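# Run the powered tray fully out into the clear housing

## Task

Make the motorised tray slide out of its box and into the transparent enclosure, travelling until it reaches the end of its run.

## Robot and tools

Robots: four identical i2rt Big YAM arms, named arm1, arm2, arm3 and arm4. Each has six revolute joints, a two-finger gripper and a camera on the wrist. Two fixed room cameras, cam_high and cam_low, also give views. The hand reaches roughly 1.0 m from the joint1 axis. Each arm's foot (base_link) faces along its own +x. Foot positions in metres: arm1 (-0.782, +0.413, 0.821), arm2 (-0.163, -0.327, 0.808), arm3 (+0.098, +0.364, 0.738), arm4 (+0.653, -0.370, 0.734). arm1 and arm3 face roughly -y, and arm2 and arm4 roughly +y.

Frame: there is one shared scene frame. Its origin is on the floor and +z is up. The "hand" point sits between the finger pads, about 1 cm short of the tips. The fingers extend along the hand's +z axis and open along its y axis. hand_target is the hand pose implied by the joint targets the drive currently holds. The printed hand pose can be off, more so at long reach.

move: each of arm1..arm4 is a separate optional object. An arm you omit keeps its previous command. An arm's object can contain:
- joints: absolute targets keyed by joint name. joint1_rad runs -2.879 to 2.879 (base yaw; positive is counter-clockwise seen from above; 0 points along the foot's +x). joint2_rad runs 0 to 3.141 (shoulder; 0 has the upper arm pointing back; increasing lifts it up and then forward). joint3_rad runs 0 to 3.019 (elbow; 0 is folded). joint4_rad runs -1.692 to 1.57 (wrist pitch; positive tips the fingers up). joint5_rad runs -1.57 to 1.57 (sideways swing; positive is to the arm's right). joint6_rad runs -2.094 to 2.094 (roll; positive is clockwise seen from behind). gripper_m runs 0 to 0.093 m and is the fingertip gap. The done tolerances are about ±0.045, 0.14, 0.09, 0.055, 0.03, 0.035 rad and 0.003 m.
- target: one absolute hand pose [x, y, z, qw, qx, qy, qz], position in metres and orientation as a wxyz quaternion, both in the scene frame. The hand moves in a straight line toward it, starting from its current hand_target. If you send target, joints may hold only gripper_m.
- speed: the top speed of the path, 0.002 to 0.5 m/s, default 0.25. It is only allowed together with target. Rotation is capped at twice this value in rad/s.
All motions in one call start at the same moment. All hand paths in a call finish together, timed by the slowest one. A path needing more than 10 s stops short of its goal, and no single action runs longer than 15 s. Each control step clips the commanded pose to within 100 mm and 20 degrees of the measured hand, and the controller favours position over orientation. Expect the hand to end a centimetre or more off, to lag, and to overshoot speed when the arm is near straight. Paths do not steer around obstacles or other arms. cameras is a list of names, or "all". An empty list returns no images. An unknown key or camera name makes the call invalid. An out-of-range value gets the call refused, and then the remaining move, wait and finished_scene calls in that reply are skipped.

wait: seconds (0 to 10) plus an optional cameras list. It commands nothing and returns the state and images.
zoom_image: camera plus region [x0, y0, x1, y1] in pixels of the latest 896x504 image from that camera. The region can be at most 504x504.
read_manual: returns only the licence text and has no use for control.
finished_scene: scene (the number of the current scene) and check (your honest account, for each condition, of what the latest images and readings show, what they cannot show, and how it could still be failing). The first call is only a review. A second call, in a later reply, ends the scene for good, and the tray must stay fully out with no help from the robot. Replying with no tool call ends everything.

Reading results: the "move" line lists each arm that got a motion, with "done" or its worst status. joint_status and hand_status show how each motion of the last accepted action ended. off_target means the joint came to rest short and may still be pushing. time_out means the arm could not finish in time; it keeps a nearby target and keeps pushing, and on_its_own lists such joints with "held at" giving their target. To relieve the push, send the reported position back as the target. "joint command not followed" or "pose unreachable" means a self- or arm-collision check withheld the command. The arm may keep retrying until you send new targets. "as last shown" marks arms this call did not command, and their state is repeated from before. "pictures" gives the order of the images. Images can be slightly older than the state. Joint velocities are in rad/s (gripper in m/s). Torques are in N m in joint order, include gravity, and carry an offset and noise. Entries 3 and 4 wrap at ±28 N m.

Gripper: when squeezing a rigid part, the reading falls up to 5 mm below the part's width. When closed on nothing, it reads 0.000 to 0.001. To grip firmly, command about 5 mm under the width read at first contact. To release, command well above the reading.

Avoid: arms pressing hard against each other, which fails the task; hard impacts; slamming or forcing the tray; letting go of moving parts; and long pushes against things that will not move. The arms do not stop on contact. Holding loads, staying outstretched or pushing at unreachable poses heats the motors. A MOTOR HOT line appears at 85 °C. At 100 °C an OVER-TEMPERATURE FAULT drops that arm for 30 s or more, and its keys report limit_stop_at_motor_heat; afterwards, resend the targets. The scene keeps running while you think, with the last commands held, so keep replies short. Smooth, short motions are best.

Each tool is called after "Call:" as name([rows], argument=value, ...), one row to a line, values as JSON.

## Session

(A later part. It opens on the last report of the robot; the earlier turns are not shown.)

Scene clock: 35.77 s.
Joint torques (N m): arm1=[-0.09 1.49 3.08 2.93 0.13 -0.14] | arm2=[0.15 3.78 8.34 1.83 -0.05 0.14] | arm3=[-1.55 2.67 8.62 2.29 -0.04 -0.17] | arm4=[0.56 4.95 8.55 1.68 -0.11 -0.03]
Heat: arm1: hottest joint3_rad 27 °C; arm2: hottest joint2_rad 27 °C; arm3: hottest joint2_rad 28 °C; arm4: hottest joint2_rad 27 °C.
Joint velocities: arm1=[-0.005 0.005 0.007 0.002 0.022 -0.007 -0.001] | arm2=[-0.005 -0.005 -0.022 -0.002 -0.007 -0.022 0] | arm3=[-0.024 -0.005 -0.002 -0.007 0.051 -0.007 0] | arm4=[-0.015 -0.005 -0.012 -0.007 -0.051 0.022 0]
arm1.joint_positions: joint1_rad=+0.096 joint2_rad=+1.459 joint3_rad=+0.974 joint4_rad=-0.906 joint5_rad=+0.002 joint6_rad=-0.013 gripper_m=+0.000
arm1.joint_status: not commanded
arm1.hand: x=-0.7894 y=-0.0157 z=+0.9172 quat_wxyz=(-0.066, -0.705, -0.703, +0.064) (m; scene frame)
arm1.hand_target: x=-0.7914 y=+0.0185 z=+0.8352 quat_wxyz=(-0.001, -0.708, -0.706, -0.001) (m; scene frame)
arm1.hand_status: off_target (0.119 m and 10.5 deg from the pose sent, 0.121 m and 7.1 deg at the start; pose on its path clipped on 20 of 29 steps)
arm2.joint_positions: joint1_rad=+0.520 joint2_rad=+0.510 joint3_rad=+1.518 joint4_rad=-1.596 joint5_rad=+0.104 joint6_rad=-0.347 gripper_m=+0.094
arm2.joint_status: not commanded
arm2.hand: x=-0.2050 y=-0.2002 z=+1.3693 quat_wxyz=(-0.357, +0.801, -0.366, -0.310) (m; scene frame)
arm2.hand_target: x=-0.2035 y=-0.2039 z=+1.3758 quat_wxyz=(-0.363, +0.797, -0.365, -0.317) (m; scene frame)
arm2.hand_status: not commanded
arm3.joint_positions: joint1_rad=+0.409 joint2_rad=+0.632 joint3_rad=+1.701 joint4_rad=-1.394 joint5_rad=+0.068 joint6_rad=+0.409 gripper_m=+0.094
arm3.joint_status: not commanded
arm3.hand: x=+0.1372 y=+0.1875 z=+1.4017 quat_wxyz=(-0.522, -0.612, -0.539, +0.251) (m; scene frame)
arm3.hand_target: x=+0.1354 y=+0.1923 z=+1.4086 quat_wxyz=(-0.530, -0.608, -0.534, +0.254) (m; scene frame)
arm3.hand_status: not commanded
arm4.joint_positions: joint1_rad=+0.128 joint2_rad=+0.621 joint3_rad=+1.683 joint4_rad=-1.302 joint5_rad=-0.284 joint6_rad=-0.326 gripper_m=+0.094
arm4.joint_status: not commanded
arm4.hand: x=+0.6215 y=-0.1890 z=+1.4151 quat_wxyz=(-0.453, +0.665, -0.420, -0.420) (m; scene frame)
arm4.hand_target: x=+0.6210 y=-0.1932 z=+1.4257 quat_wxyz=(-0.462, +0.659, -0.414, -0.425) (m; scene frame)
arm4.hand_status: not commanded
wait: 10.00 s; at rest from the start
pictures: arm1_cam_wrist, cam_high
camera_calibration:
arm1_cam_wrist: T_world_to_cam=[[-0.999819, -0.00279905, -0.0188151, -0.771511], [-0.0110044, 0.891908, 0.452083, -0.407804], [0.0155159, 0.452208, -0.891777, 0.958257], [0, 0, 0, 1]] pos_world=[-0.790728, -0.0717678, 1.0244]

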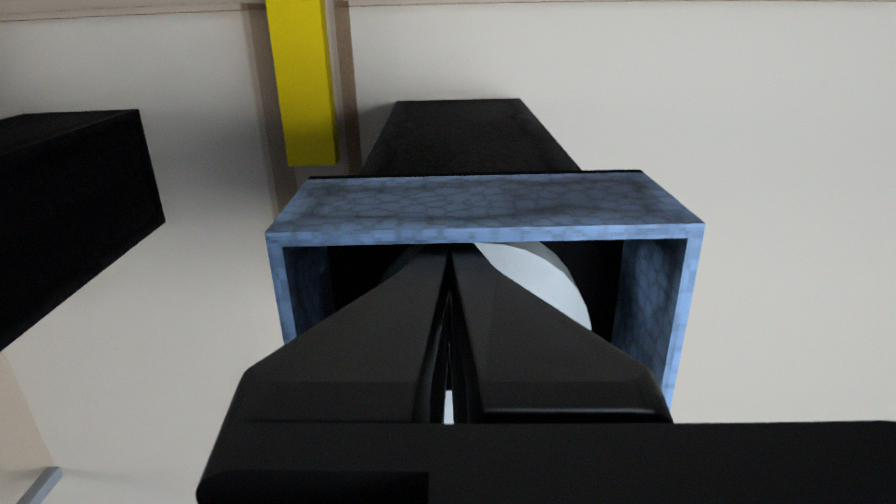

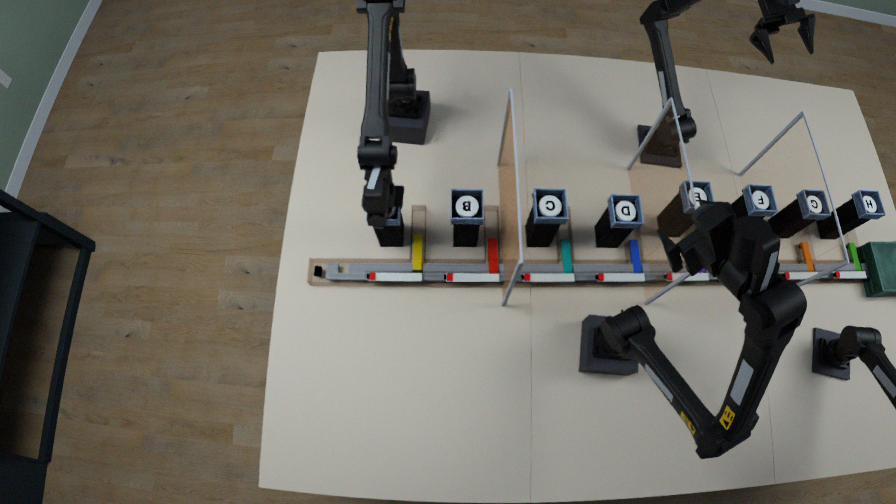

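Call:
move(arm2={"target": [-0.358, 0.008, 1.04, 0, 0.868, -0.497, 0], "speed": 0.4, "joints": {"gripper_m": 0.0}}, arm3={"target": [0.08, 0.062, 1.04, 0, 0.728, 0.686, 0], "speed": 0.4, "joints": {"gripper_m": 0.0}}, arm4={"target": [0.516, 0.075, 1.04, 0, 0.804, -0.594, 0], "speed": 0.4, "joints": {"gripper_m": 0.0}}, cameras=["all"])

Scene clock: 41.10 s.
Joint torques (N m): arm1=[0.15 1.55 3.1 2.93 0.13 -0.14] | arm2=[-1.9 -11.11 14.06 0.47 -0.24 0.2] | arm3=[-0.21 -8.59 11.7 0.1 0.05 -0.23] | arm4=[-0.03 -14.1 15.91 -0.59 -0.15 0.07]
Heat: arm1: hottest joint3_rad 26 °C; arm2: hottest joint2_rad 27 °C; arm3: hottest joint2_rad 28 °C; arm4: hottest joint3_rad 28 °C.
move: arm2 off_target; arm3 done; arm4 off_target
Joint velocities: arm1=[-0.015 0.005 0.002 0.007 0.037 -0.022 -0.002] | arm2=[-0.005 -0.005 0.007 -0.007 -0.066 -0.037 0.001] | arm3=[-0.015 -0.015 -0.017 0.002 -0.022 -0.095 0] | arm4=[-0.005 0.005 -0.007 -0.012 -0.007 -0.022 0]
arm1.joint_positions: joint1_rad=+0.096 joint2_rad=+1.459 joint3_rad=+0.974 joint4_rad=-0.906 joint5_rad=+0.002 joint6_rad=-0.013 gripper_m=+0.000
arm1.joint_status: not commanded
arm1.hand: x=-0.7894 y=-0.0157 z=+0.9172 quat_wxyz=(-0.066, -0.705, -0.703, +0.064) (m; scene frame)
arm1.hand_target: x=-0.7914 y=+0.0185 z=+0.8352 quat_wxyz=(-0.001, -0.708, -0.706, -0.001) (m; scene frame)
arm1.hand_status: not commanded
arm2.joint_positions: joint1_rad=+0.629 joint2_rad=+1.330 joint3_rad=+1.204 joint4_rad=-1.480 joint5_rad=-0.005 joint6_rad=-0.034 gripper_m=+0.001
arm2.joint_status: all done
arm2.hand: x=-0.3501 y=-0.0100 z=+1.0271 quat_wxyz=(+0.008, +0.875, -0.484, +0.017) (m; scene frame)
arm2.hand_target: x=-0.3538 y=+0.0063 z=+1.0392 quat_wxyz=(+0.000, +0.869, -0.495, -0.001) (m; scene frame)
arm2.hand_status: off_target (0.024 m and 2.8 deg from the pose sent, 0.419 m and 57.4 deg at the start)
arm3.joint_positions: joint1_rad=-0.001 joint2_rad=+1.086 joint3_rad=+1.233 joint4_rad=-1.690 joint5_rad=-0.003 joint6_rad=+0.014 gripper_m=+0.000
arm3.joint_status: all done
arm3.hand: x=+0.0744 y=+0.0704 z=+1.0415 quat_wxyz=(-0.009, -0.736, -0.677, +0.000) (m; scene frame)
arm3.hand_target: x=+0.0776 y=+0.0710 z=+1.0413 quat_wxyz=(-0.004, -0.728, -0.686, -0.003) (m; scene frame)
arm3.hand_status: done (0.010 m and 1.7 deg from the pose sent, 0.387 m and 70.9 deg at the start; a joint's target at an end of its range on 47 of 79 steps)
arm4.joint_positions: joint1_rad=+0.549 joint2_rad=+1.557 joint3_rad=+1.586 joint4_rad=-1.656 joint5_rad=+0.009 joint6_rad=-0.015 gripper_m=+0.000
arm4.joint_status: all done
arm4.hand: x=+0.5136 y=+0.0624 z=+1.0054 quat_wxyz=(+0.016, +0.814, -0.581, +0.029) (m; scene frame)
arm4.hand_target: x=+0.5132 y=+0.0742 z=+1.0352 quat_wxyz=(-0.004, +0.808, -0.589, +0.001) (m; scene frame)
arm4.hand_status: off_target (0.037 m and 4.3 deg from the pose sent, 0.471 m and 76.7 deg at the start)
pictures: arm1_cam_wrist, arm2_cam_wrist, arm3_cam_wrist, arm4_cam_wrist, cam_high, cam_low
camera_calibration:
arm1_cam_wrist: T_world_to_cam=[[-0.999819, -0.00279905, -0.0188151, -0.771511], [-0.0110044, 0.891908, 0.452083, -0.407804], [0.0155159, 0.452208, -0.891777, 0.958257], [0, 0, 0, 1]] pos_world=[-0.790728, -0.0717678, 1.0244]
arm2_cam_wrist: T_world_to_cam=[[0.842855, 0.537929, 0.0150982, 0.283126], [0.41308, -0.664709, 0.622517, -0.497297], [0.344906, -0.518455, -0.782461, 1.04694], [0, 0, 0, 1]] pos_world=[-0.394305, 0.0599307, 1.12449]
arm3_cam_wrist: T_world_to_cam=[[-0.99623, 0.0851224, -0.0167045, 0.0845853], [0.0596946, 0.812449, 0.579969, -0.662864], [0.0629399, 0.576785, -0.814468, 0.930784], [0, 0, 0, 1]] pos_world=[0.0652524, -0.00551919, 1.14395]
arm4_cam_wrist: T_world_to_cam=[[0.944236, 0.328724, 0.0189329, -0.526029], [0.240195, -0.726991, 0.643265, -0.720269], [0.225221, -0.602847, -0.765409, 0.816034], [0, 0, 0, 1]] pos_world=[0.485913, 0.141232, 1.09788]

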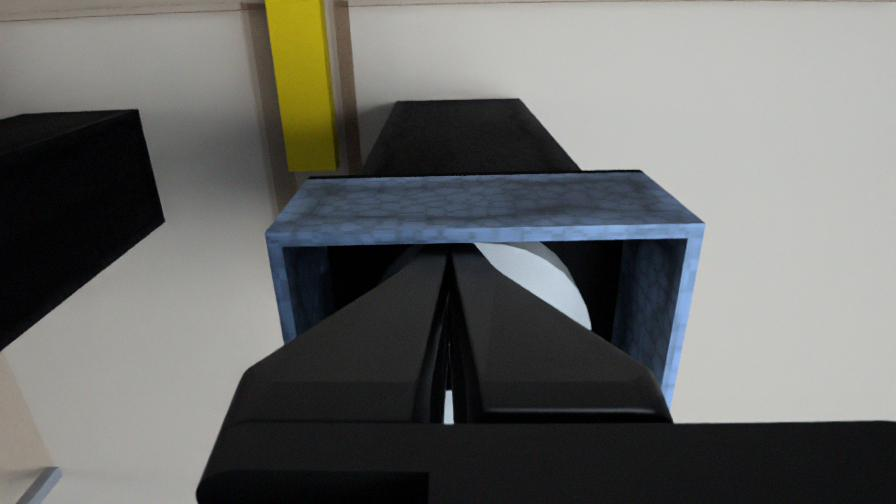

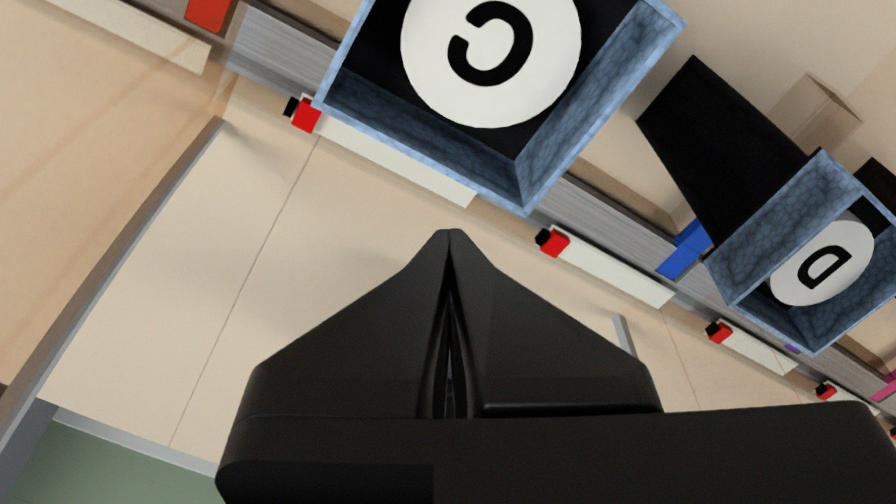

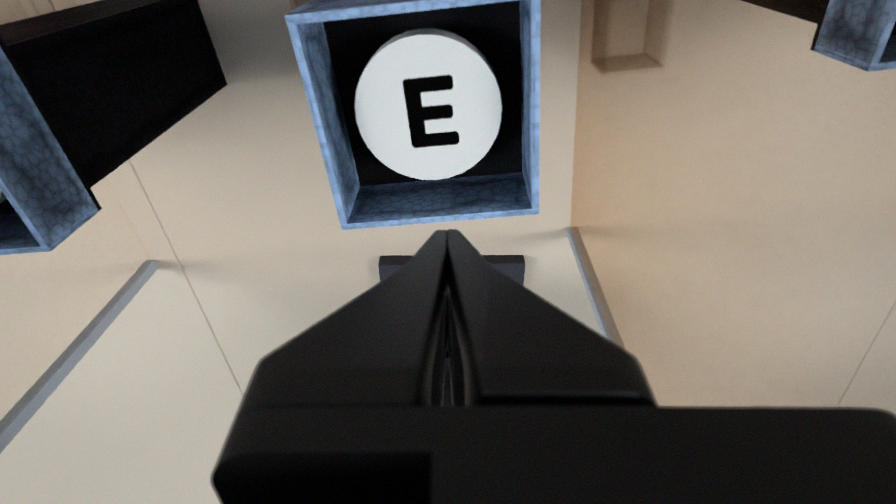

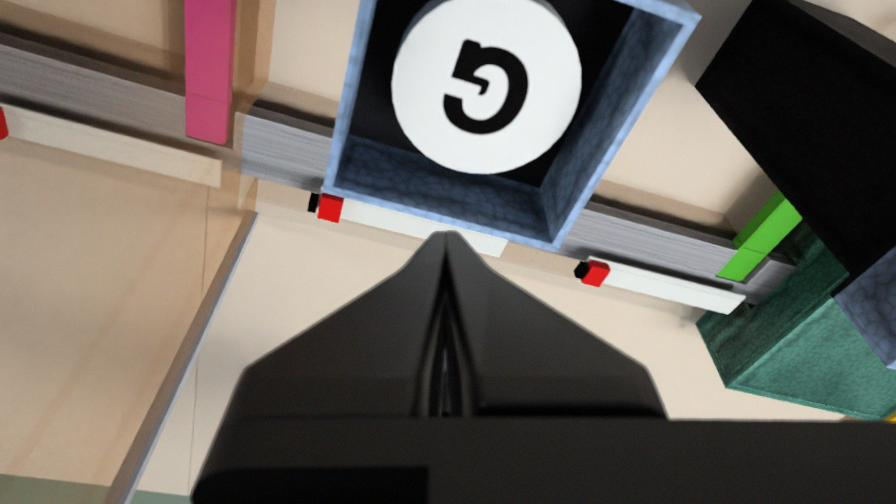

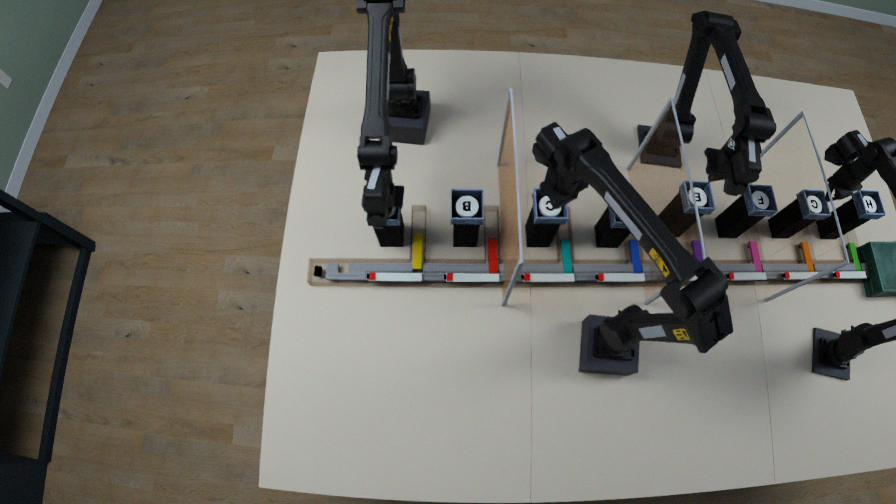

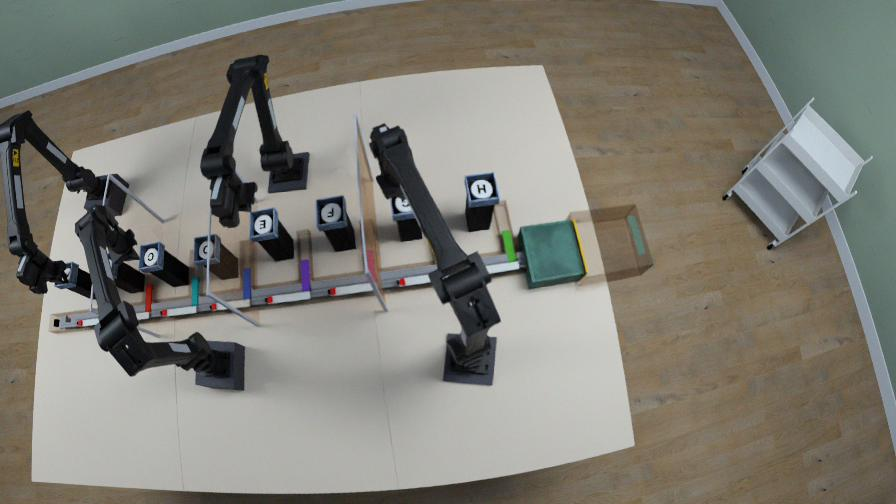

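Call:
move(arm2={"target": [-0.343, 0.009, 0.85, 0.0347, 0.8659, -0.4958, 0.0606], "speed": 0.15}, arm3={"target": [0.086, 0.077, 0.85, 0, 0.728, 0.686, 0], "speed": 0.15}, arm4={"target": [0.528, 0.07, 0.85, 0.0415, 0.8021, -0.5926, 0.0561], "speed": 0.15}, cameras=["all"])

Scene clock: 46.17 s.
Joint torques (N m): arm1=[-0.15 1.73 3.12 2.97 0.14 -0.14] | arm2=[-1.85 -1.38 2.44 3.6 -0.01 0.03] | arm3=[-0.21 1.2 1.39 2.37 -0.03 -0.04] | arm4=[-0.56 -3.31 3.07 2.02 0.06 -0.11]
Heat: arm1: hottest joint3_rad 26 °C; arm2: hottest joint2_rad 27 °C; arm3: hottest joint2_rad 28 °C; arm4: hottest joint3_rad 28 °C.
move: arm2 off_target; arm3 off_target; arm4 off_target
Joint velocities: arm1=[-0.015 0.005 -0.012 -0.027 -0.066 0.007 -0.001] | arm2=[-0.005 -0.005 0.012 0.002 -0.11 0.022 0] | arm3=[-0.005 -0.005 -0.012 -0.002 -0.007 -0.037 0.001] | arm4=[-0.015 -0.005 0.002 -0.012 -0.095 -0.037 0.001]
arm1: as last shown
arm2.joint_positions: joint1_rad=+0.615 joint2_rad=+1.416 joint3_rad=+1.051 joint4_rad=-1.204 joint5_rad=-0.007 joint6_rad=-0.034 gripper_m=+0.001
arm2.joint_status: not commanded
arm2.hand: x=-0.3547 y=+0.0100 z=+0.9394 quat_wxyz=(-0.001, +0.871, -0.490, +0.001) (m; scene frame)
arm2.hand_target: x=-0.3369 y=-0.0047 z=+0.8630 quat_wxyz=(+0.036, +0.866, -0.496, +0.060) (m; scene frame)
arm2.hand_status: off_target (0.090 m and 8.0 deg from the pose sent, 0.178 m and 6.1 deg at the start)
arm3.joint_positions: joint1_rad=+0.023 joint2_rad=+0.973 joint3_rad=+0.872 joint4_rad=-1.266 joint5_rad=+0.013 joint6_rad=+0.017 gripper_m=+0.000
arm3.joint_status: not commanded
arm3.hand: x=+0.0797 y=+0.0669 z=+0.9367 quat_wxyz=(-0.065, -0.726, -0.681, +0.069) (m; scene frame)
arm3.hand_target: x=+0.0853 y=+0.0939 z=+0.8631 quat_wxyz=(+0.001, -0.728, -0.686, +0.001) (m; scene frame)
arm3.hand_status: off_target (0.088 m and 10.9 deg from the pose sent, 0.192 m and 1.7 deg at the start)
arm4.joint_positions: joint1_rad=+0.528 joint2_rad=+1.550 joint3_rad=+1.376 joint4_rad=-1.405 joint5_rad=-0.002 joint6_rad=-0.015 gripper_m=+0.000
arm4.joint_status: not commanded
arm4.hand: x=+0.5201 y=+0.0676 z=+0.9285 quat_wxyz=(+0.006, +0.808, -0.590, +0.006) (m; scene frame)
arm4.hand_target: x=+0.5301 y=+0.0609 z=+0.8562 quat_wxyz=(+0.042, +0.803, -0.592, +0.057) (m; scene frame)
arm4.hand_status: off_target (0.079 m and 7.1 deg from the pose sent, 0.156 m and 4.7 deg at the start)
pictures: arm1_cam_wrist, arm2_cam_wrist, arm3_cam_wrist, arm4_cam_wrist, cam_high, cam_low
camera_calibration:
arm1_cam_wrist: T_world_to_cam=[[-0.999819, -0.00279905, -0.0188151, -0.771511], [-0.0110044, 0.891908, 0.452083, -0.407804], [0.0155159, 0.452208, -0.891777, 0.958257], [0, 0, 0, 1]] pos_world=[-0.790728, -0.0717678, 1.0244]
arm2_cam_wrist: T_world_to_cam=[[0.850898, 0.525113, 0.0151389, 0.280434], [0.415077, -0.689699, 0.593318, -0.399092], [0.322, -0.498569, -0.804826, 1.00289], [0, 0, 0, 1]] pos_world=[-0.395898, 0.077497, 1.0397]
arm3_cam_wrist: T_world_to_cam=[[-0.997854, 0.0653269, -0.00451585, 0.0784882], [0.057131, 0.902214, 0.427489, -0.462493], [0.0320008, 0.426313, -0.904009, 0.943564], [0, 0, 0, 1]] pos_world=[0.0745476, 0.00988584, 1.05106]
arm4_cam_wrist: T_world_to_cam=[[0.951641, 0.307092, 0.00862608, -0.525252], [0.239539, -0.759299, 0.605051, -0.630627], [0.192356, -0.573725, -0.79614, 0.802484], [0, 0, 0, 1]] pos_world=[0.496549, 0.142871, 1.02498]

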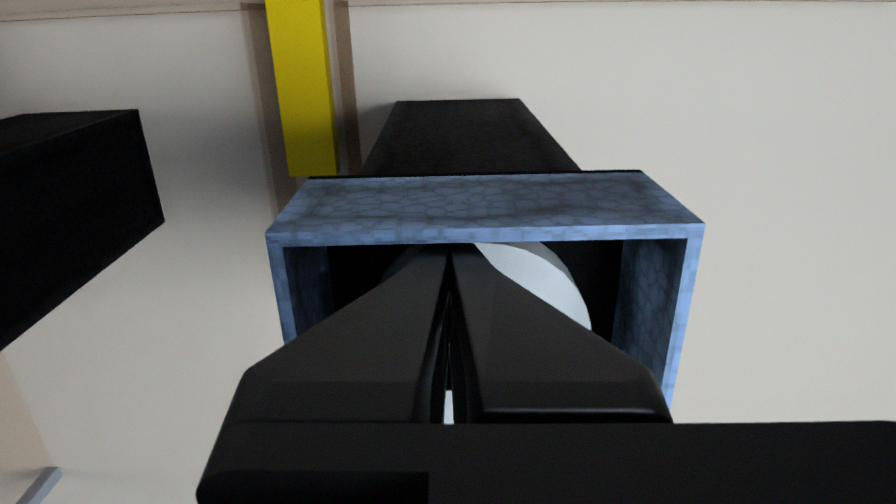

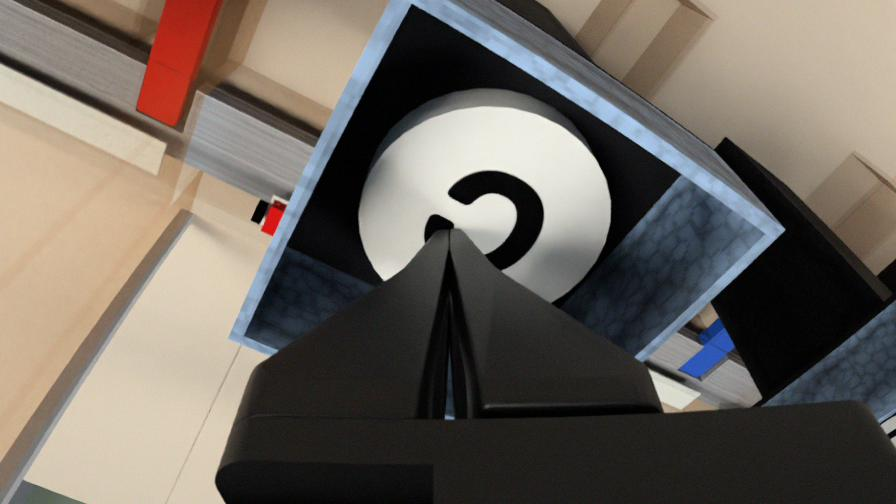

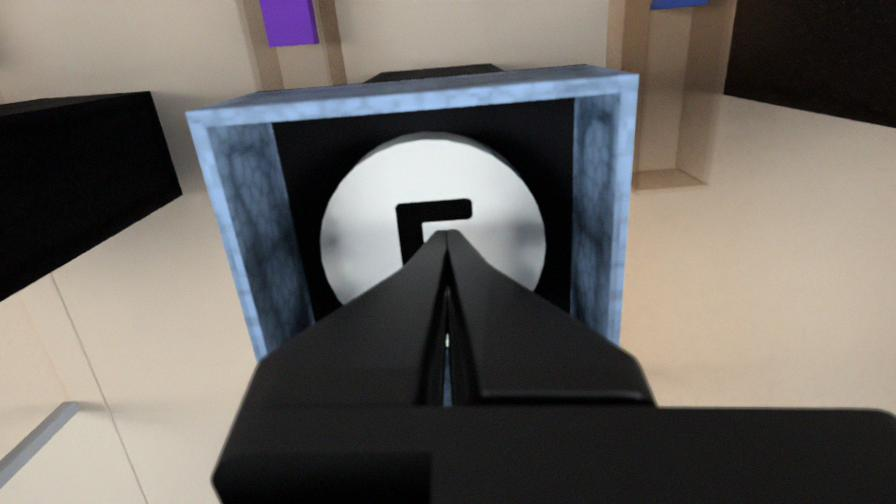

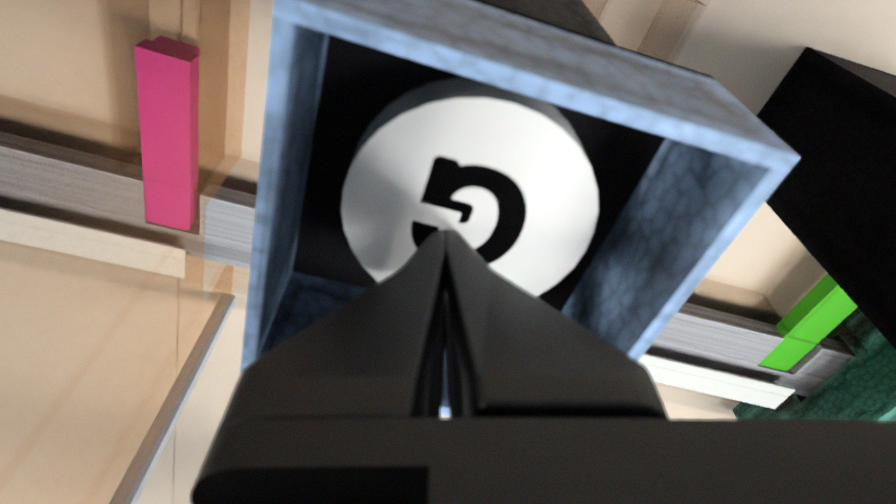

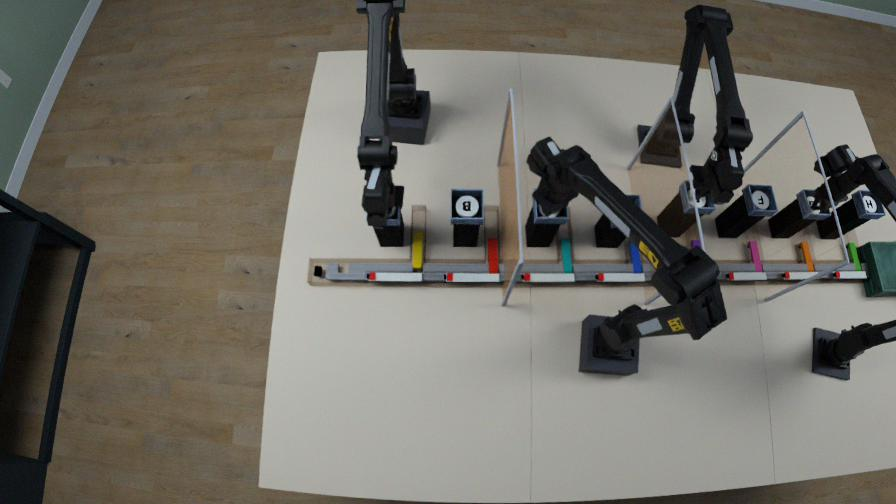

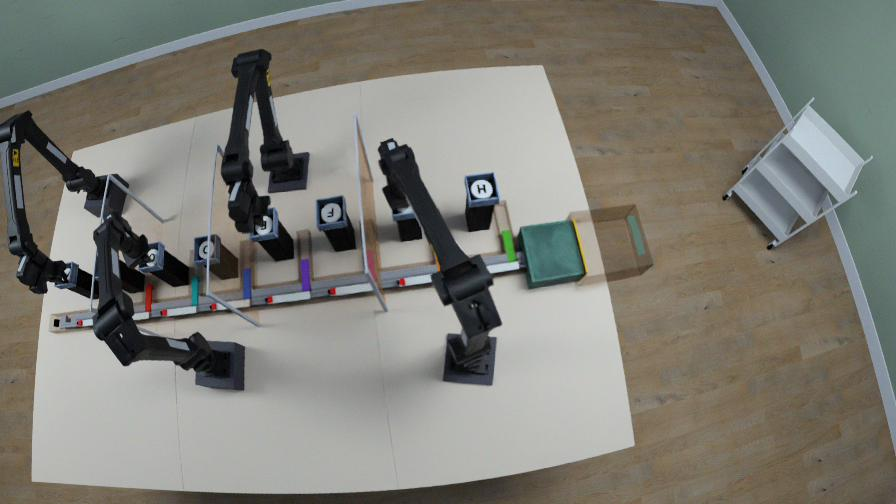

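Call:
wait(seconds=10, cameras=["cam_high", "cam_low", "arm1_cam_wrist", "arm3_cam_wrist"])

Scene clock: 57.30 s.
Joint torques (N m): arm1=[-0.15 1.55 3.1 2.95 0.14 -0.13] | arm2=[-2.2 -1.38 2.36 3.75 -0.04 0.04] | arm3=[-0.21 1.32 1.37 2.4 -0.03 -0.03] | arm4=[-0.56 -3.37 3.08 1.98 0.07 -0.11]
Heat: arm1: hottest joint3_rad 26 °C; arm2: hottest joint2_rad 27 °C; arm3: hottest joint2_rad 28 °C; arm4: hottest joint2_rad 27 °C.
Joint velocities: arm1=[-0.005 -0.005 -0.012 -0.027 0.007 -0.051 -0.001] | arm2=[-0.015 0.005 0.002 -0.012 0.007 0.007 0] | arm3=[0.005 -0.005 0.002 -0.007 -0.051 -0.022 0] | arm4=[-0.005 -0.015 0.002 0.002 0.037 0.037 0]
arm1.joint_positions: joint1_rad=+0.096 joint2_rad=+1.459 joint3_rad=+0.974 joint4_rad=-0.906 joint5_rad=+0.002 joint6_rad=-0.013 gripper_m=+0.000
arm1.joint_status: not commanded
arm1.hand: x=-0.7894 y=-0.0157 z=+0.9172 quat_wxyz=(-0.066, -0.705, -0.703, +0.064) (m; scene frame)
arm1.hand_target: x=-0.7914 y=+0.0185 z=+0.8352 quat_wxyz=(-0.001, -0.708, -0.706, -0.001) (m; scene frame)
arm1.hand_status: not commanded
arm2.joint_positions: joint1_rad=+0.615 joint2_rad=+1.416 joint3_rad=+1.051 joint4_rad=-1.204 joint5_rad=-0.007 joint6_rad=-0.034 gripper_m=+0.001
arm2.joint_status: not commanded
arm2.hand: x=-0.3547 y=+0.0100 z=+0.9394 quat_wxyz=(-0.001, +0.871, -0.490, +0.001) (m; scene frame)
arm2.hand_target: x=-0.3369 y=-0.0047 z=+0.8630 quat_wxyz=(+0.036, +0.866, -0.496, +0.060) (m; scene frame)
arm2.hand_status: off_target (0.090 m and 8.0 deg from the pose sent, 0.178 m and 6.1 deg at the start)
arm3.joint_positions: joint1_rad=+0.023 joint2_rad=+0.973 joint3_rad=+0.872 joint4_rad=-1.266 joint5_rad=+0.013 joint6_rad=+0.017 gripper_m=+0.000
arm3.joint_status: not commanded
arm3.hand: x=+0.0797 y=+0.0669 z=+0.9367 quat_wxyz=(-0.065, -0.726, -0.681, +0.069) (m; scene frame)
arm3.hand_target: x=+0.0853 y=+0.0939 z=+0.8631 quat_wxyz=(+0.001, -0.728, -0.686, +0.001) (m; scene frame)
arm3.hand_status: off_target (0.088 m and 10.9 deg from the pose sent, 0.192 m and 1.7 deg at the start)
arm4.joint_positions: joint1_rad=+0.528 joint2_rad=+1.549 joint3_rad=+1.376 joint4_rad=-1.405 joint5_rad=-0.003 joint6_rad=-0.015 gripper_m=+0.000
arm4.joint_status: not commanded
arm4.hand: x=+0.5200 y=+0.0676 z=+0.9286 quat_wxyz=(+0.006, +0.808, -0.590, +0.006) (m; scene frame)
arm4.hand_target: x=+0.5300 y=+0.0609 z=+0.8563 quat_wxyz=(+0.042, +0.803, -0.592, +0.056) (m; scene frame)
arm4.hand_status: off_target (0.079 m and 7.1 deg from the pose sent, 0.156 m and 4.7 deg at the start)
wait: 10.00 s; at rest from the start
pictures: arm1_cam_wrist, arm3_cam_wrist, cam_high, cam_low
camera_calibration:
arm1_cam_wrist: T_world_to_cam=[[-0.999819, -0.00279905, -0.0188151, -0.771511], [-0.0110044, 0.891908, 0.452083, -0.407804], [0.0155159, 0.452208, -0.891777, 0.958257], [0, 0, 0, 1]] pos_world=[-0.790728, -0.0717678, 1.0244]
arm3_cam_wrist: T_world_to_cam=[[-0.997854, 0.0653269, -0.00451585, 0.0784882], [0.057131, 0.902214, 0.427489, -0.462493], [0.0320008, 0.426313, -0.904009, 0.943564], [0, 0, 0, 1]] pos_world=[0.0745476, 0.00988584, 1.05106]

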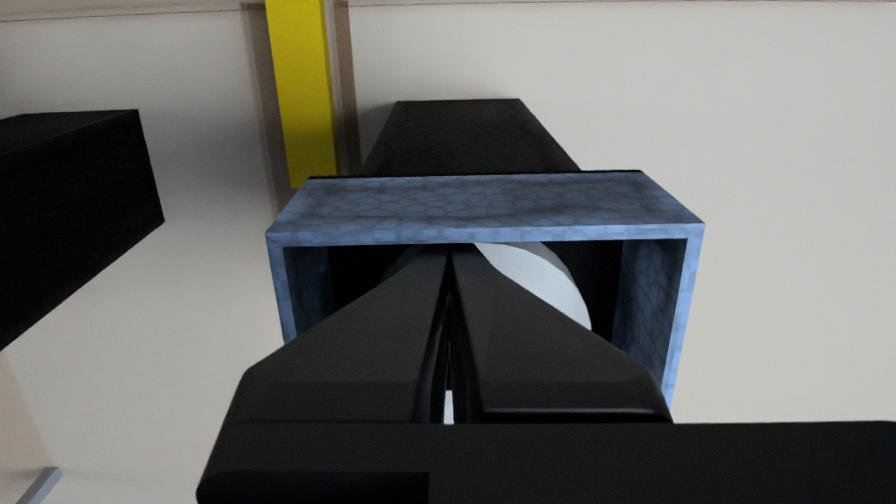

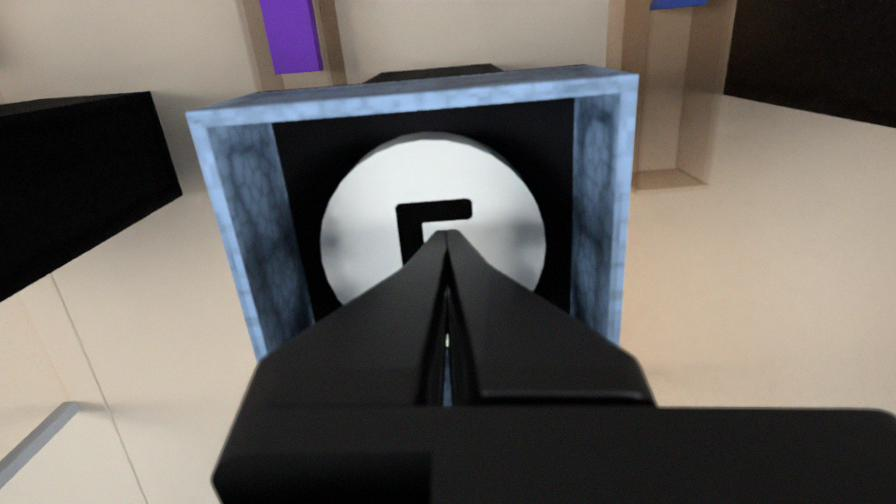

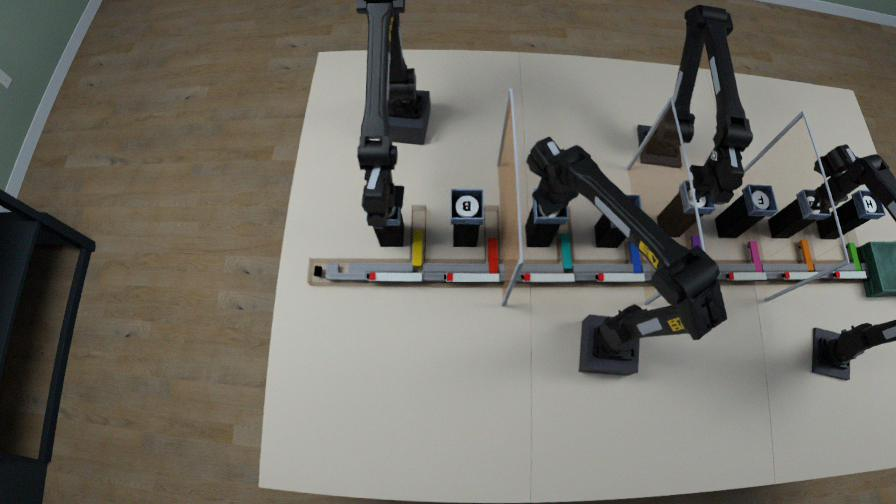

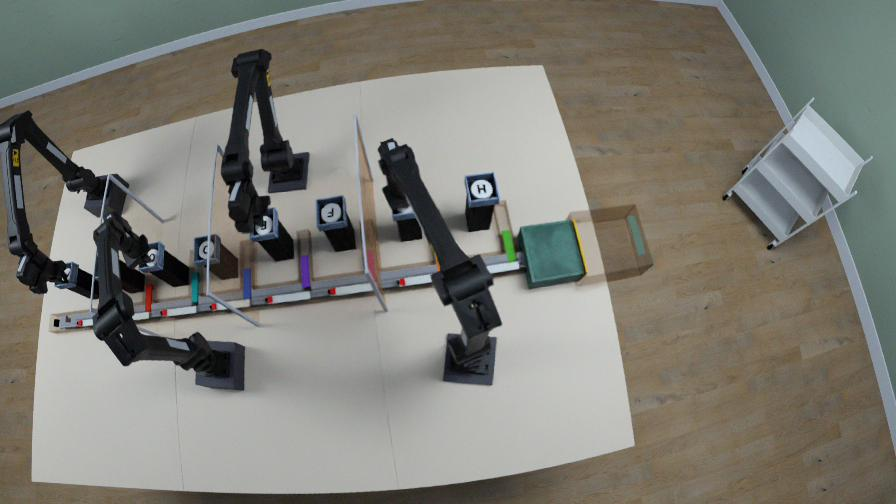

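Call:
zoom_image(camera="cam_high", region=[300, 180, 600, 300])

Call:
zoom_image(camera="cam_low", region=[40, 200, 300, 340])

Call:
zoom_image(camera="cam_high", region=[600, 180, 896, 300])

Scaled by 1.680 from the camera's 896x504 image, which has a finer 1280x720 frame.

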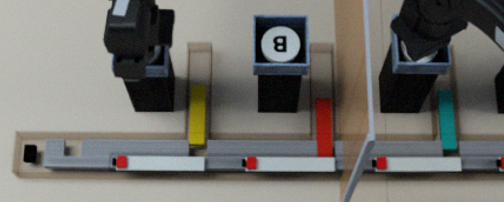

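Scaled by 1.938 from the camera's 896x504 image, which has a finer 1280x720 frame.

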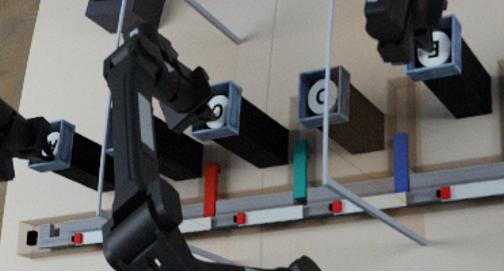

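Scaled by 1.703 from the camera's 896x504 image, which has a finer 1280x720 frame.

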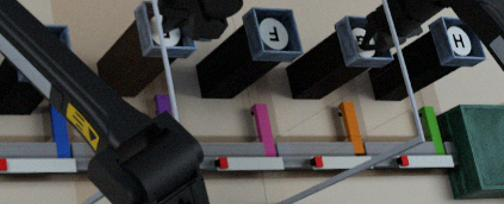

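Call:
wait(seconds=10, cameras=[])

Call:
wait(seconds=10, cameras=["cam_high", "cam_low", "arm1_cam_wrist", "arm3_cam_wrist"])

Scene clock: 67.60 s.
Joint torques (N m): arm1=[-0.03 1.44 3.1 2.93 0.14 -0.14] | arm2=[-1.96 -1.49 2.4 3.75 -0.04 0.03] | arm3=[-0.15 1.38 1.37 2.39 -0.03 -0.03] | arm4=[-0.62 -3.31 3.08 1.98 0.07 -0.11]
Heat: arm1: hottest joint3_rad 26 °C; arm2: hottest joint2_rad 27 °C; arm3: hottest joint2_rad 28 °C; arm4: hottest joint2_rad 27 °C.
Joint velocities: arm1=[-0.015 -0.015 -0.002 0.022 0.037 0.007 0] | arm2=[0.005 -0.005 -0.007 -0.007 -0.007 0.081 -0.002] | arm3=[0.015 -0.015 0.017 -0.012 0.066 -0.022 0] | arm4=[0.005 -0.024 -0.002 0.002 -0.007 0.081 0]
arm1.joint_positions: joint1_rad=+0.096 joint2_rad=+1.459 joint3_rad=+0.974 joint4_rad=-0.906 joint5_rad=+0.002 joint6_rad=-0.013 gripper_m=+0.000
arm1.joint_status: not commanded
arm1.hand: x=-0.7894 y=-0.0157 z=+0.9172 quat_wxyz=(-0.066, -0.705, -0.703, +0.064) (m; scene frame)
arm1.hand_target: x=-0.7914 y=+0.0185 z=+0.8352 quat_wxyz=(-0.001, -0.708, -0.706, -0.001) (m; scene frame)
arm1.hand_status: not commanded
arm2.joint_positions: joint1_rad=+0.615 joint2_rad=+1.416 joint3_rad=+1.051 joint4_rad=-1.204 joint5_rad=-0.007 joint6_rad=-0.034 gripper_m=+0.001
arm2.joint_status: not commanded
arm2.hand: x=-0.3547 y=+0.0100 z=+0.9394 quat_wxyz=(-0.001, +0.871, -0.490, +0.001) (m; scene frame)
arm2.hand_target: x=-0.3369 y=-0.0047 z=+0.8630 quat_wxyz=(+0.036, +0.866, -0.496, +0.060) (m; scene frame)
arm2.hand_status: off_target (0.090 m and 8.0 deg from the pose sent, 0.178 m and 6.1 deg at the start)
arm3.joint_positions: joint1_rad=+0.023 joint2_rad=+0.973 joint3_rad=+0.872 joint4_rad=-1.266 joint5_rad=+0.013 joint6_rad=+0.017 gripper_m=+0.000
arm3.joint_status: not commanded
arm3.hand: x=+0.0797 y=+0.0669 z=+0.9367 quat_wxyz=(-0.065, -0.726, -0.681, +0.069) (m; scene frame)
arm3.hand_target: x=+0.0853 y=+0.0939 z=+0.8631 quat_wxyz=(+0.001, -0.728, -0.686, +0.001) (m; scene frame)
arm3.hand_status: off_target (0.088 m and 10.9 deg from the pose sent, 0.192 m and 1.7 deg at the start)
arm4.joint_positions: joint1_rad=+0.528 joint2_rad=+1.549 joint3_rad=+1.376 joint4_rad=-1.405 joint5_rad=-0.003 joint6_rad=-0.015 gripper_m=+0.000
arm4.joint_status: not commanded
arm4.hand: x=+0.5200 y=+0.0676 z=+0.9286 quat_wxyz=(+0.006, +0.808, -0.590, +0.006) (m; scene frame)
arm4.hand_target: x=+0.5300 y=+0.0609 z=+0.8563 quat_wxyz=(+0.042, +0.803, -0.592, +0.056) (m; scene frame)
arm4.hand_status: off_target (0.079 m and 7.1 deg from the pose sent, 0.156 m and 4.7 deg at the start)
wait: 10.00 s; at rest from the start
pictures: none
No camera images: "cameras" was empty.

Scene clock: 77.60 s.
Joint torques (N m): arm1=[-0.09 1.55 3.1 2.96 0.14 -0.14] | arm2=[-2.2 -1.55 2.33 3.71 -0.04 0] | arm3=[-0.09 1.44 1.4 2.41 -0.04 -0.05] | arm4=[-0.56 -3.37 3.08 1.98 0.07 -0.11]
Heat: arm1: hottest joint3_rad 26 °C; arm2: hottest joint2_rad 27 °C; arm3: hottest joint2_rad 28 °C; arm4: hottest joint2_rad 27 °C.
Joint velocities: arm1=[-0.005 -0.015 -0.002 -0.002 -0.037 -0.051 0] | arm2=[-0.015 -0.005 0.002 -0.007 0.007 0.051 0] | arm3=[-0.005 -0.015 -0.002 0.027 0.051 0.007 0] | arm4=[-0.015 -0.005 -0.007 -0.012 -0.007 -0.007 -0.001]
arm1.joint_positions: joint1_rad=+0.096 joint2_rad=+1.459 joint3_rad=+0.974 joint4_rad=-0.906 joint5_rad=+0.002 joint6_rad=-0.013 gripper_m=+0.000
arm1.joint_status: not commanded
arm1.hand: x=-0.7894 y=-0.0157 z=+0.9172 quat_wxyz=(-0.066, -0.705, -0.703, +0.064) (m; scene frame)
arm1.hand_target: x=-0.7914 y=+0.0185 z=+0.8352 quat_wxyz=(-0.001, -0.708, -0.706, -0.001) (m; scene frame)
arm1.hand_status: not commanded
arm2.joint_positions: joint1_rad=+0.615 joint2_rad=+1.416 joint3_rad=+1.051 joint4_rad=-1.204 joint5_rad=-0.007 joint6_rad=-0.034 gripper_m=+0.001
arm2.joint_status: not commanded
arm2.hand: x=-0.3547 y=+0.0100 z=+0.9394 quat_wxyz=(-0.001, +0.871, -0.490, +0.001) (m; scene frame)
arm2.hand_target: x=-0.3369 y=-0.0047 z=+0.8630 quat_wxyz=(+0.036, +0.866, -0.496, +0.060) (m; scene frame)
arm2.hand_status: off_target (0.090 m and 8.0 deg from the pose sent, 0.178 m and 6.1 deg at the start)
arm3.joint_positions: joint1_rad=+0.023 joint2_rad=+0.973 joint3_rad=+0.872 joint4_rad=-1.266 joint5_rad=+0.013 joint6_rad=+0.017 gripper_m=+0.000
arm3.joint_status: not commanded
arm3.hand: x=+0.0797 y=+0.0669 z=+0.9367 quat_wxyz=(-0.065, -0.726, -0.681, +0.069) (m; scene frame)
arm3.hand_target: x=+0.0853 y=+0.0939 z=+0.8631 quat_wxyz=(+0.001, -0.728, -0.686, +0.001) (m; scene frame)
arm3.hand_status: off_target (0.088 m and 10.9 deg from the pose sent, 0.192 m and 1.7 deg at the start)
arm4.joint_positions: joint1_rad=+0.528 joint2_rad=+1.549 joint3_rad=+1.376 joint4_rad=-1.405 joint5_rad=-0.003 joint6_rad=-0.015 gripper_m=+0.000
arm4.joint_status: not commanded
arm4.hand: x=+0.5200 y=+0.0676 z=+0.9286 quat_wxyz=(+0.006, +0.808, -0.590, +0.006) (m; scene frame)
arm4.hand_target: x=+0.5300 y=+0.0609 z=+0.8563 quat_wxyz=(+0.042, +0.803, -0.592, +0.056) (m; scene frame)
arm4.hand_status: off_target (0.079 m and 7.1 deg from the pose sent, 0.156 m and 4.7 deg at the start)
wait: 10.00 s; at rest by 0.27 s
pictures: arm1_cam_wrist, arm3_cam_wrist, cam_high, cam_low
camera_calibration:
arm1_cam_wrist: T_world_to_cam=[[-0.999819, -0.00279905, -0.0188151, -0.771511], [-0.0110044, 0.891908, 0.452083, -0.407804], [0.0155159, 0.452208, -0.891777, 0.958257], [0, 0, 0, 1]] pos_world=[-0.790728, -0.0717678, 1.0244]
arm3_cam_wrist: T_world_to_cam=[[-0.997829, 0.0657007, -0.00458785, 0.0785287], [0.0574383, 0.902194, 0.427489, -0.462516], [0.0322255, 0.426297, -0.904009, 0.943547], [0, 0, 0, 1]] pos_world=[0.0745181, 0.00988827, 1.05106]

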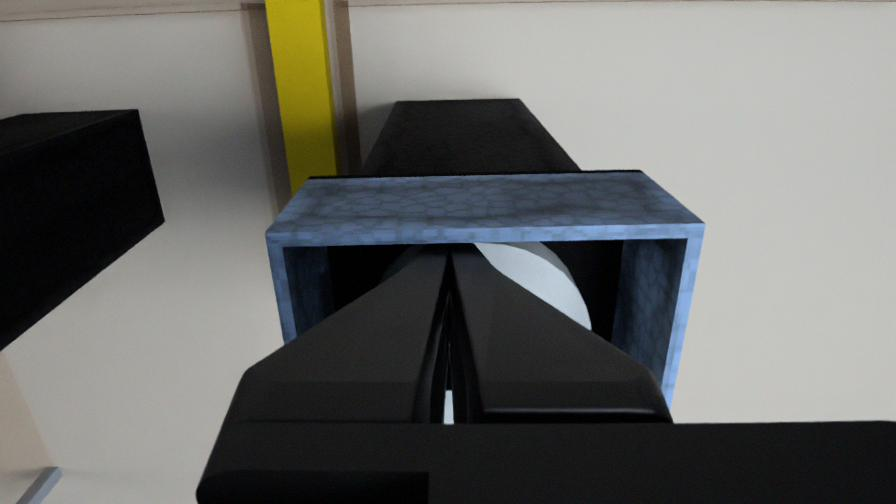

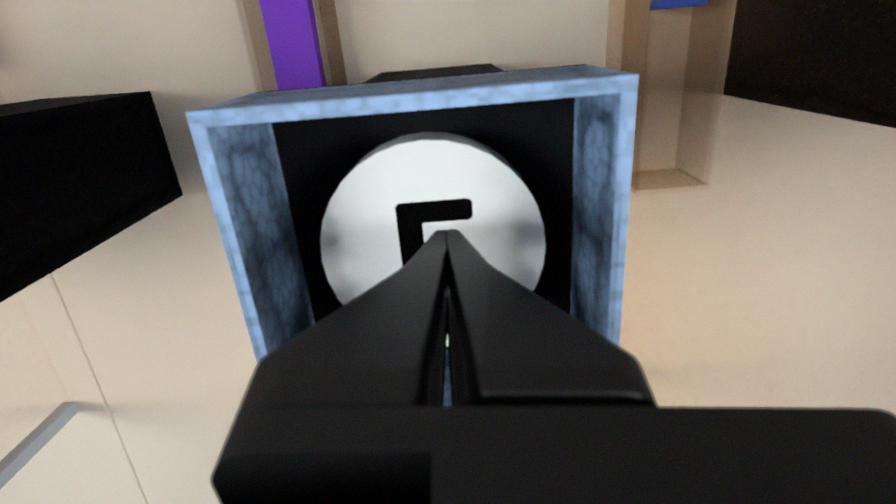

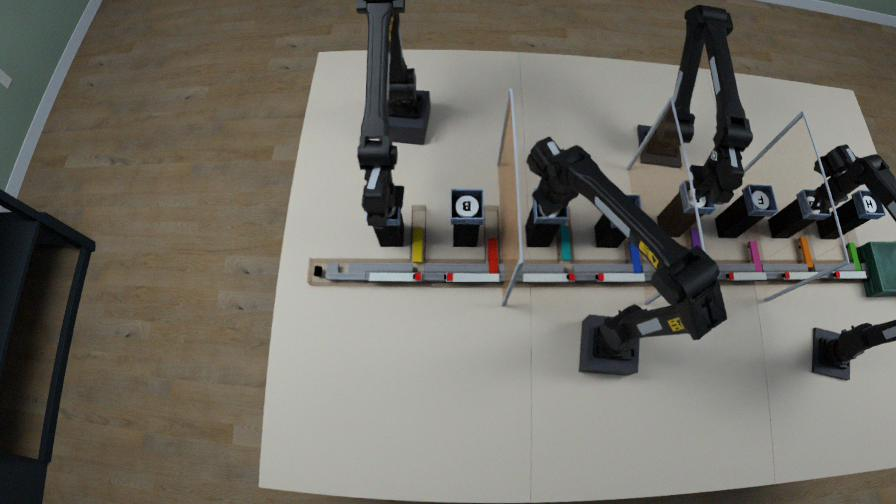

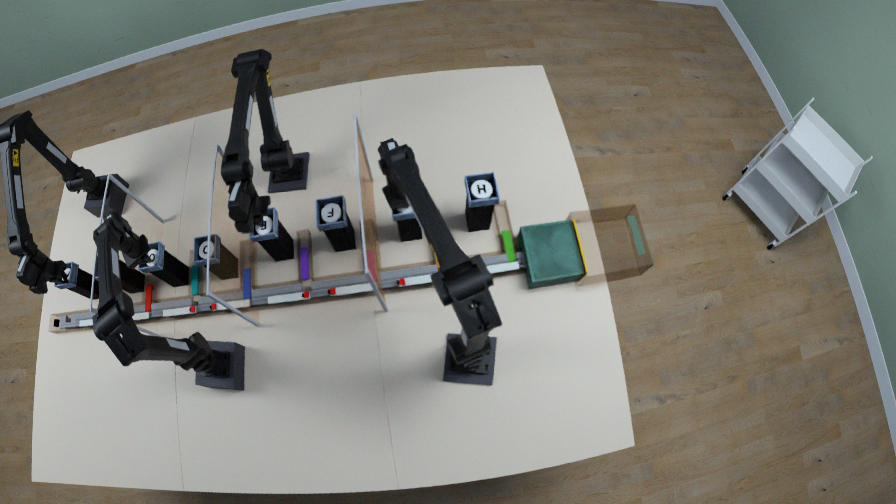

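Call:
zoom_image(camera="cam_high", region=[300, 200, 500, 300])

Call:
zoom_image(camera="cam_high", region=[480, 200, 680, 300])

Call:
zoom_image(camera="cam_low", region=[180, 200, 420, 340])

Call:
zoom_image(camera="cam_high", region=[696, 200, 896, 300])

Scaled by 2.520 from the camera's 896x504 image, which has a finer 1280x720 frame.

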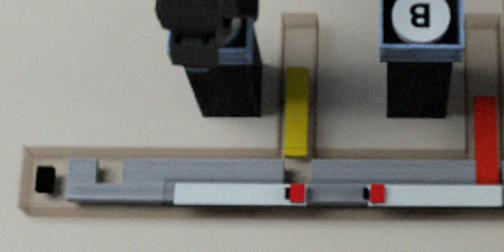

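Scaled by 2.520 from the camera's 896x504 image, which has a finer 1280x720 frame.

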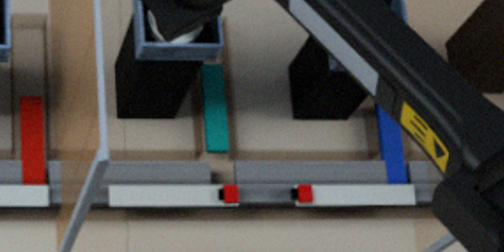

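Scaled by 2.100 from the camera's 896x504 image, which has a finer 1280x720 frame.

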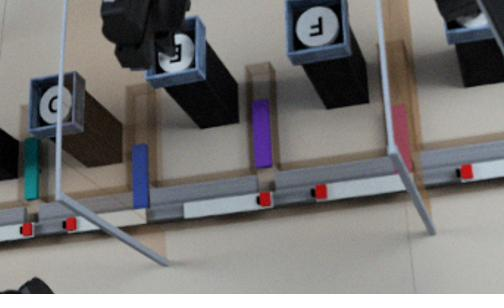

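Scaled by 2.520 from the camera's 896x504 image, which has a finer 1280x720 frame.

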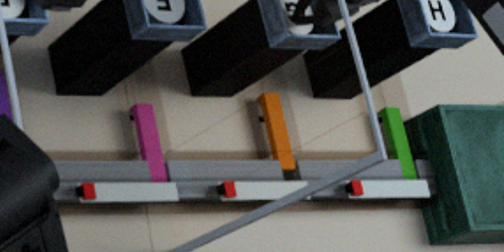

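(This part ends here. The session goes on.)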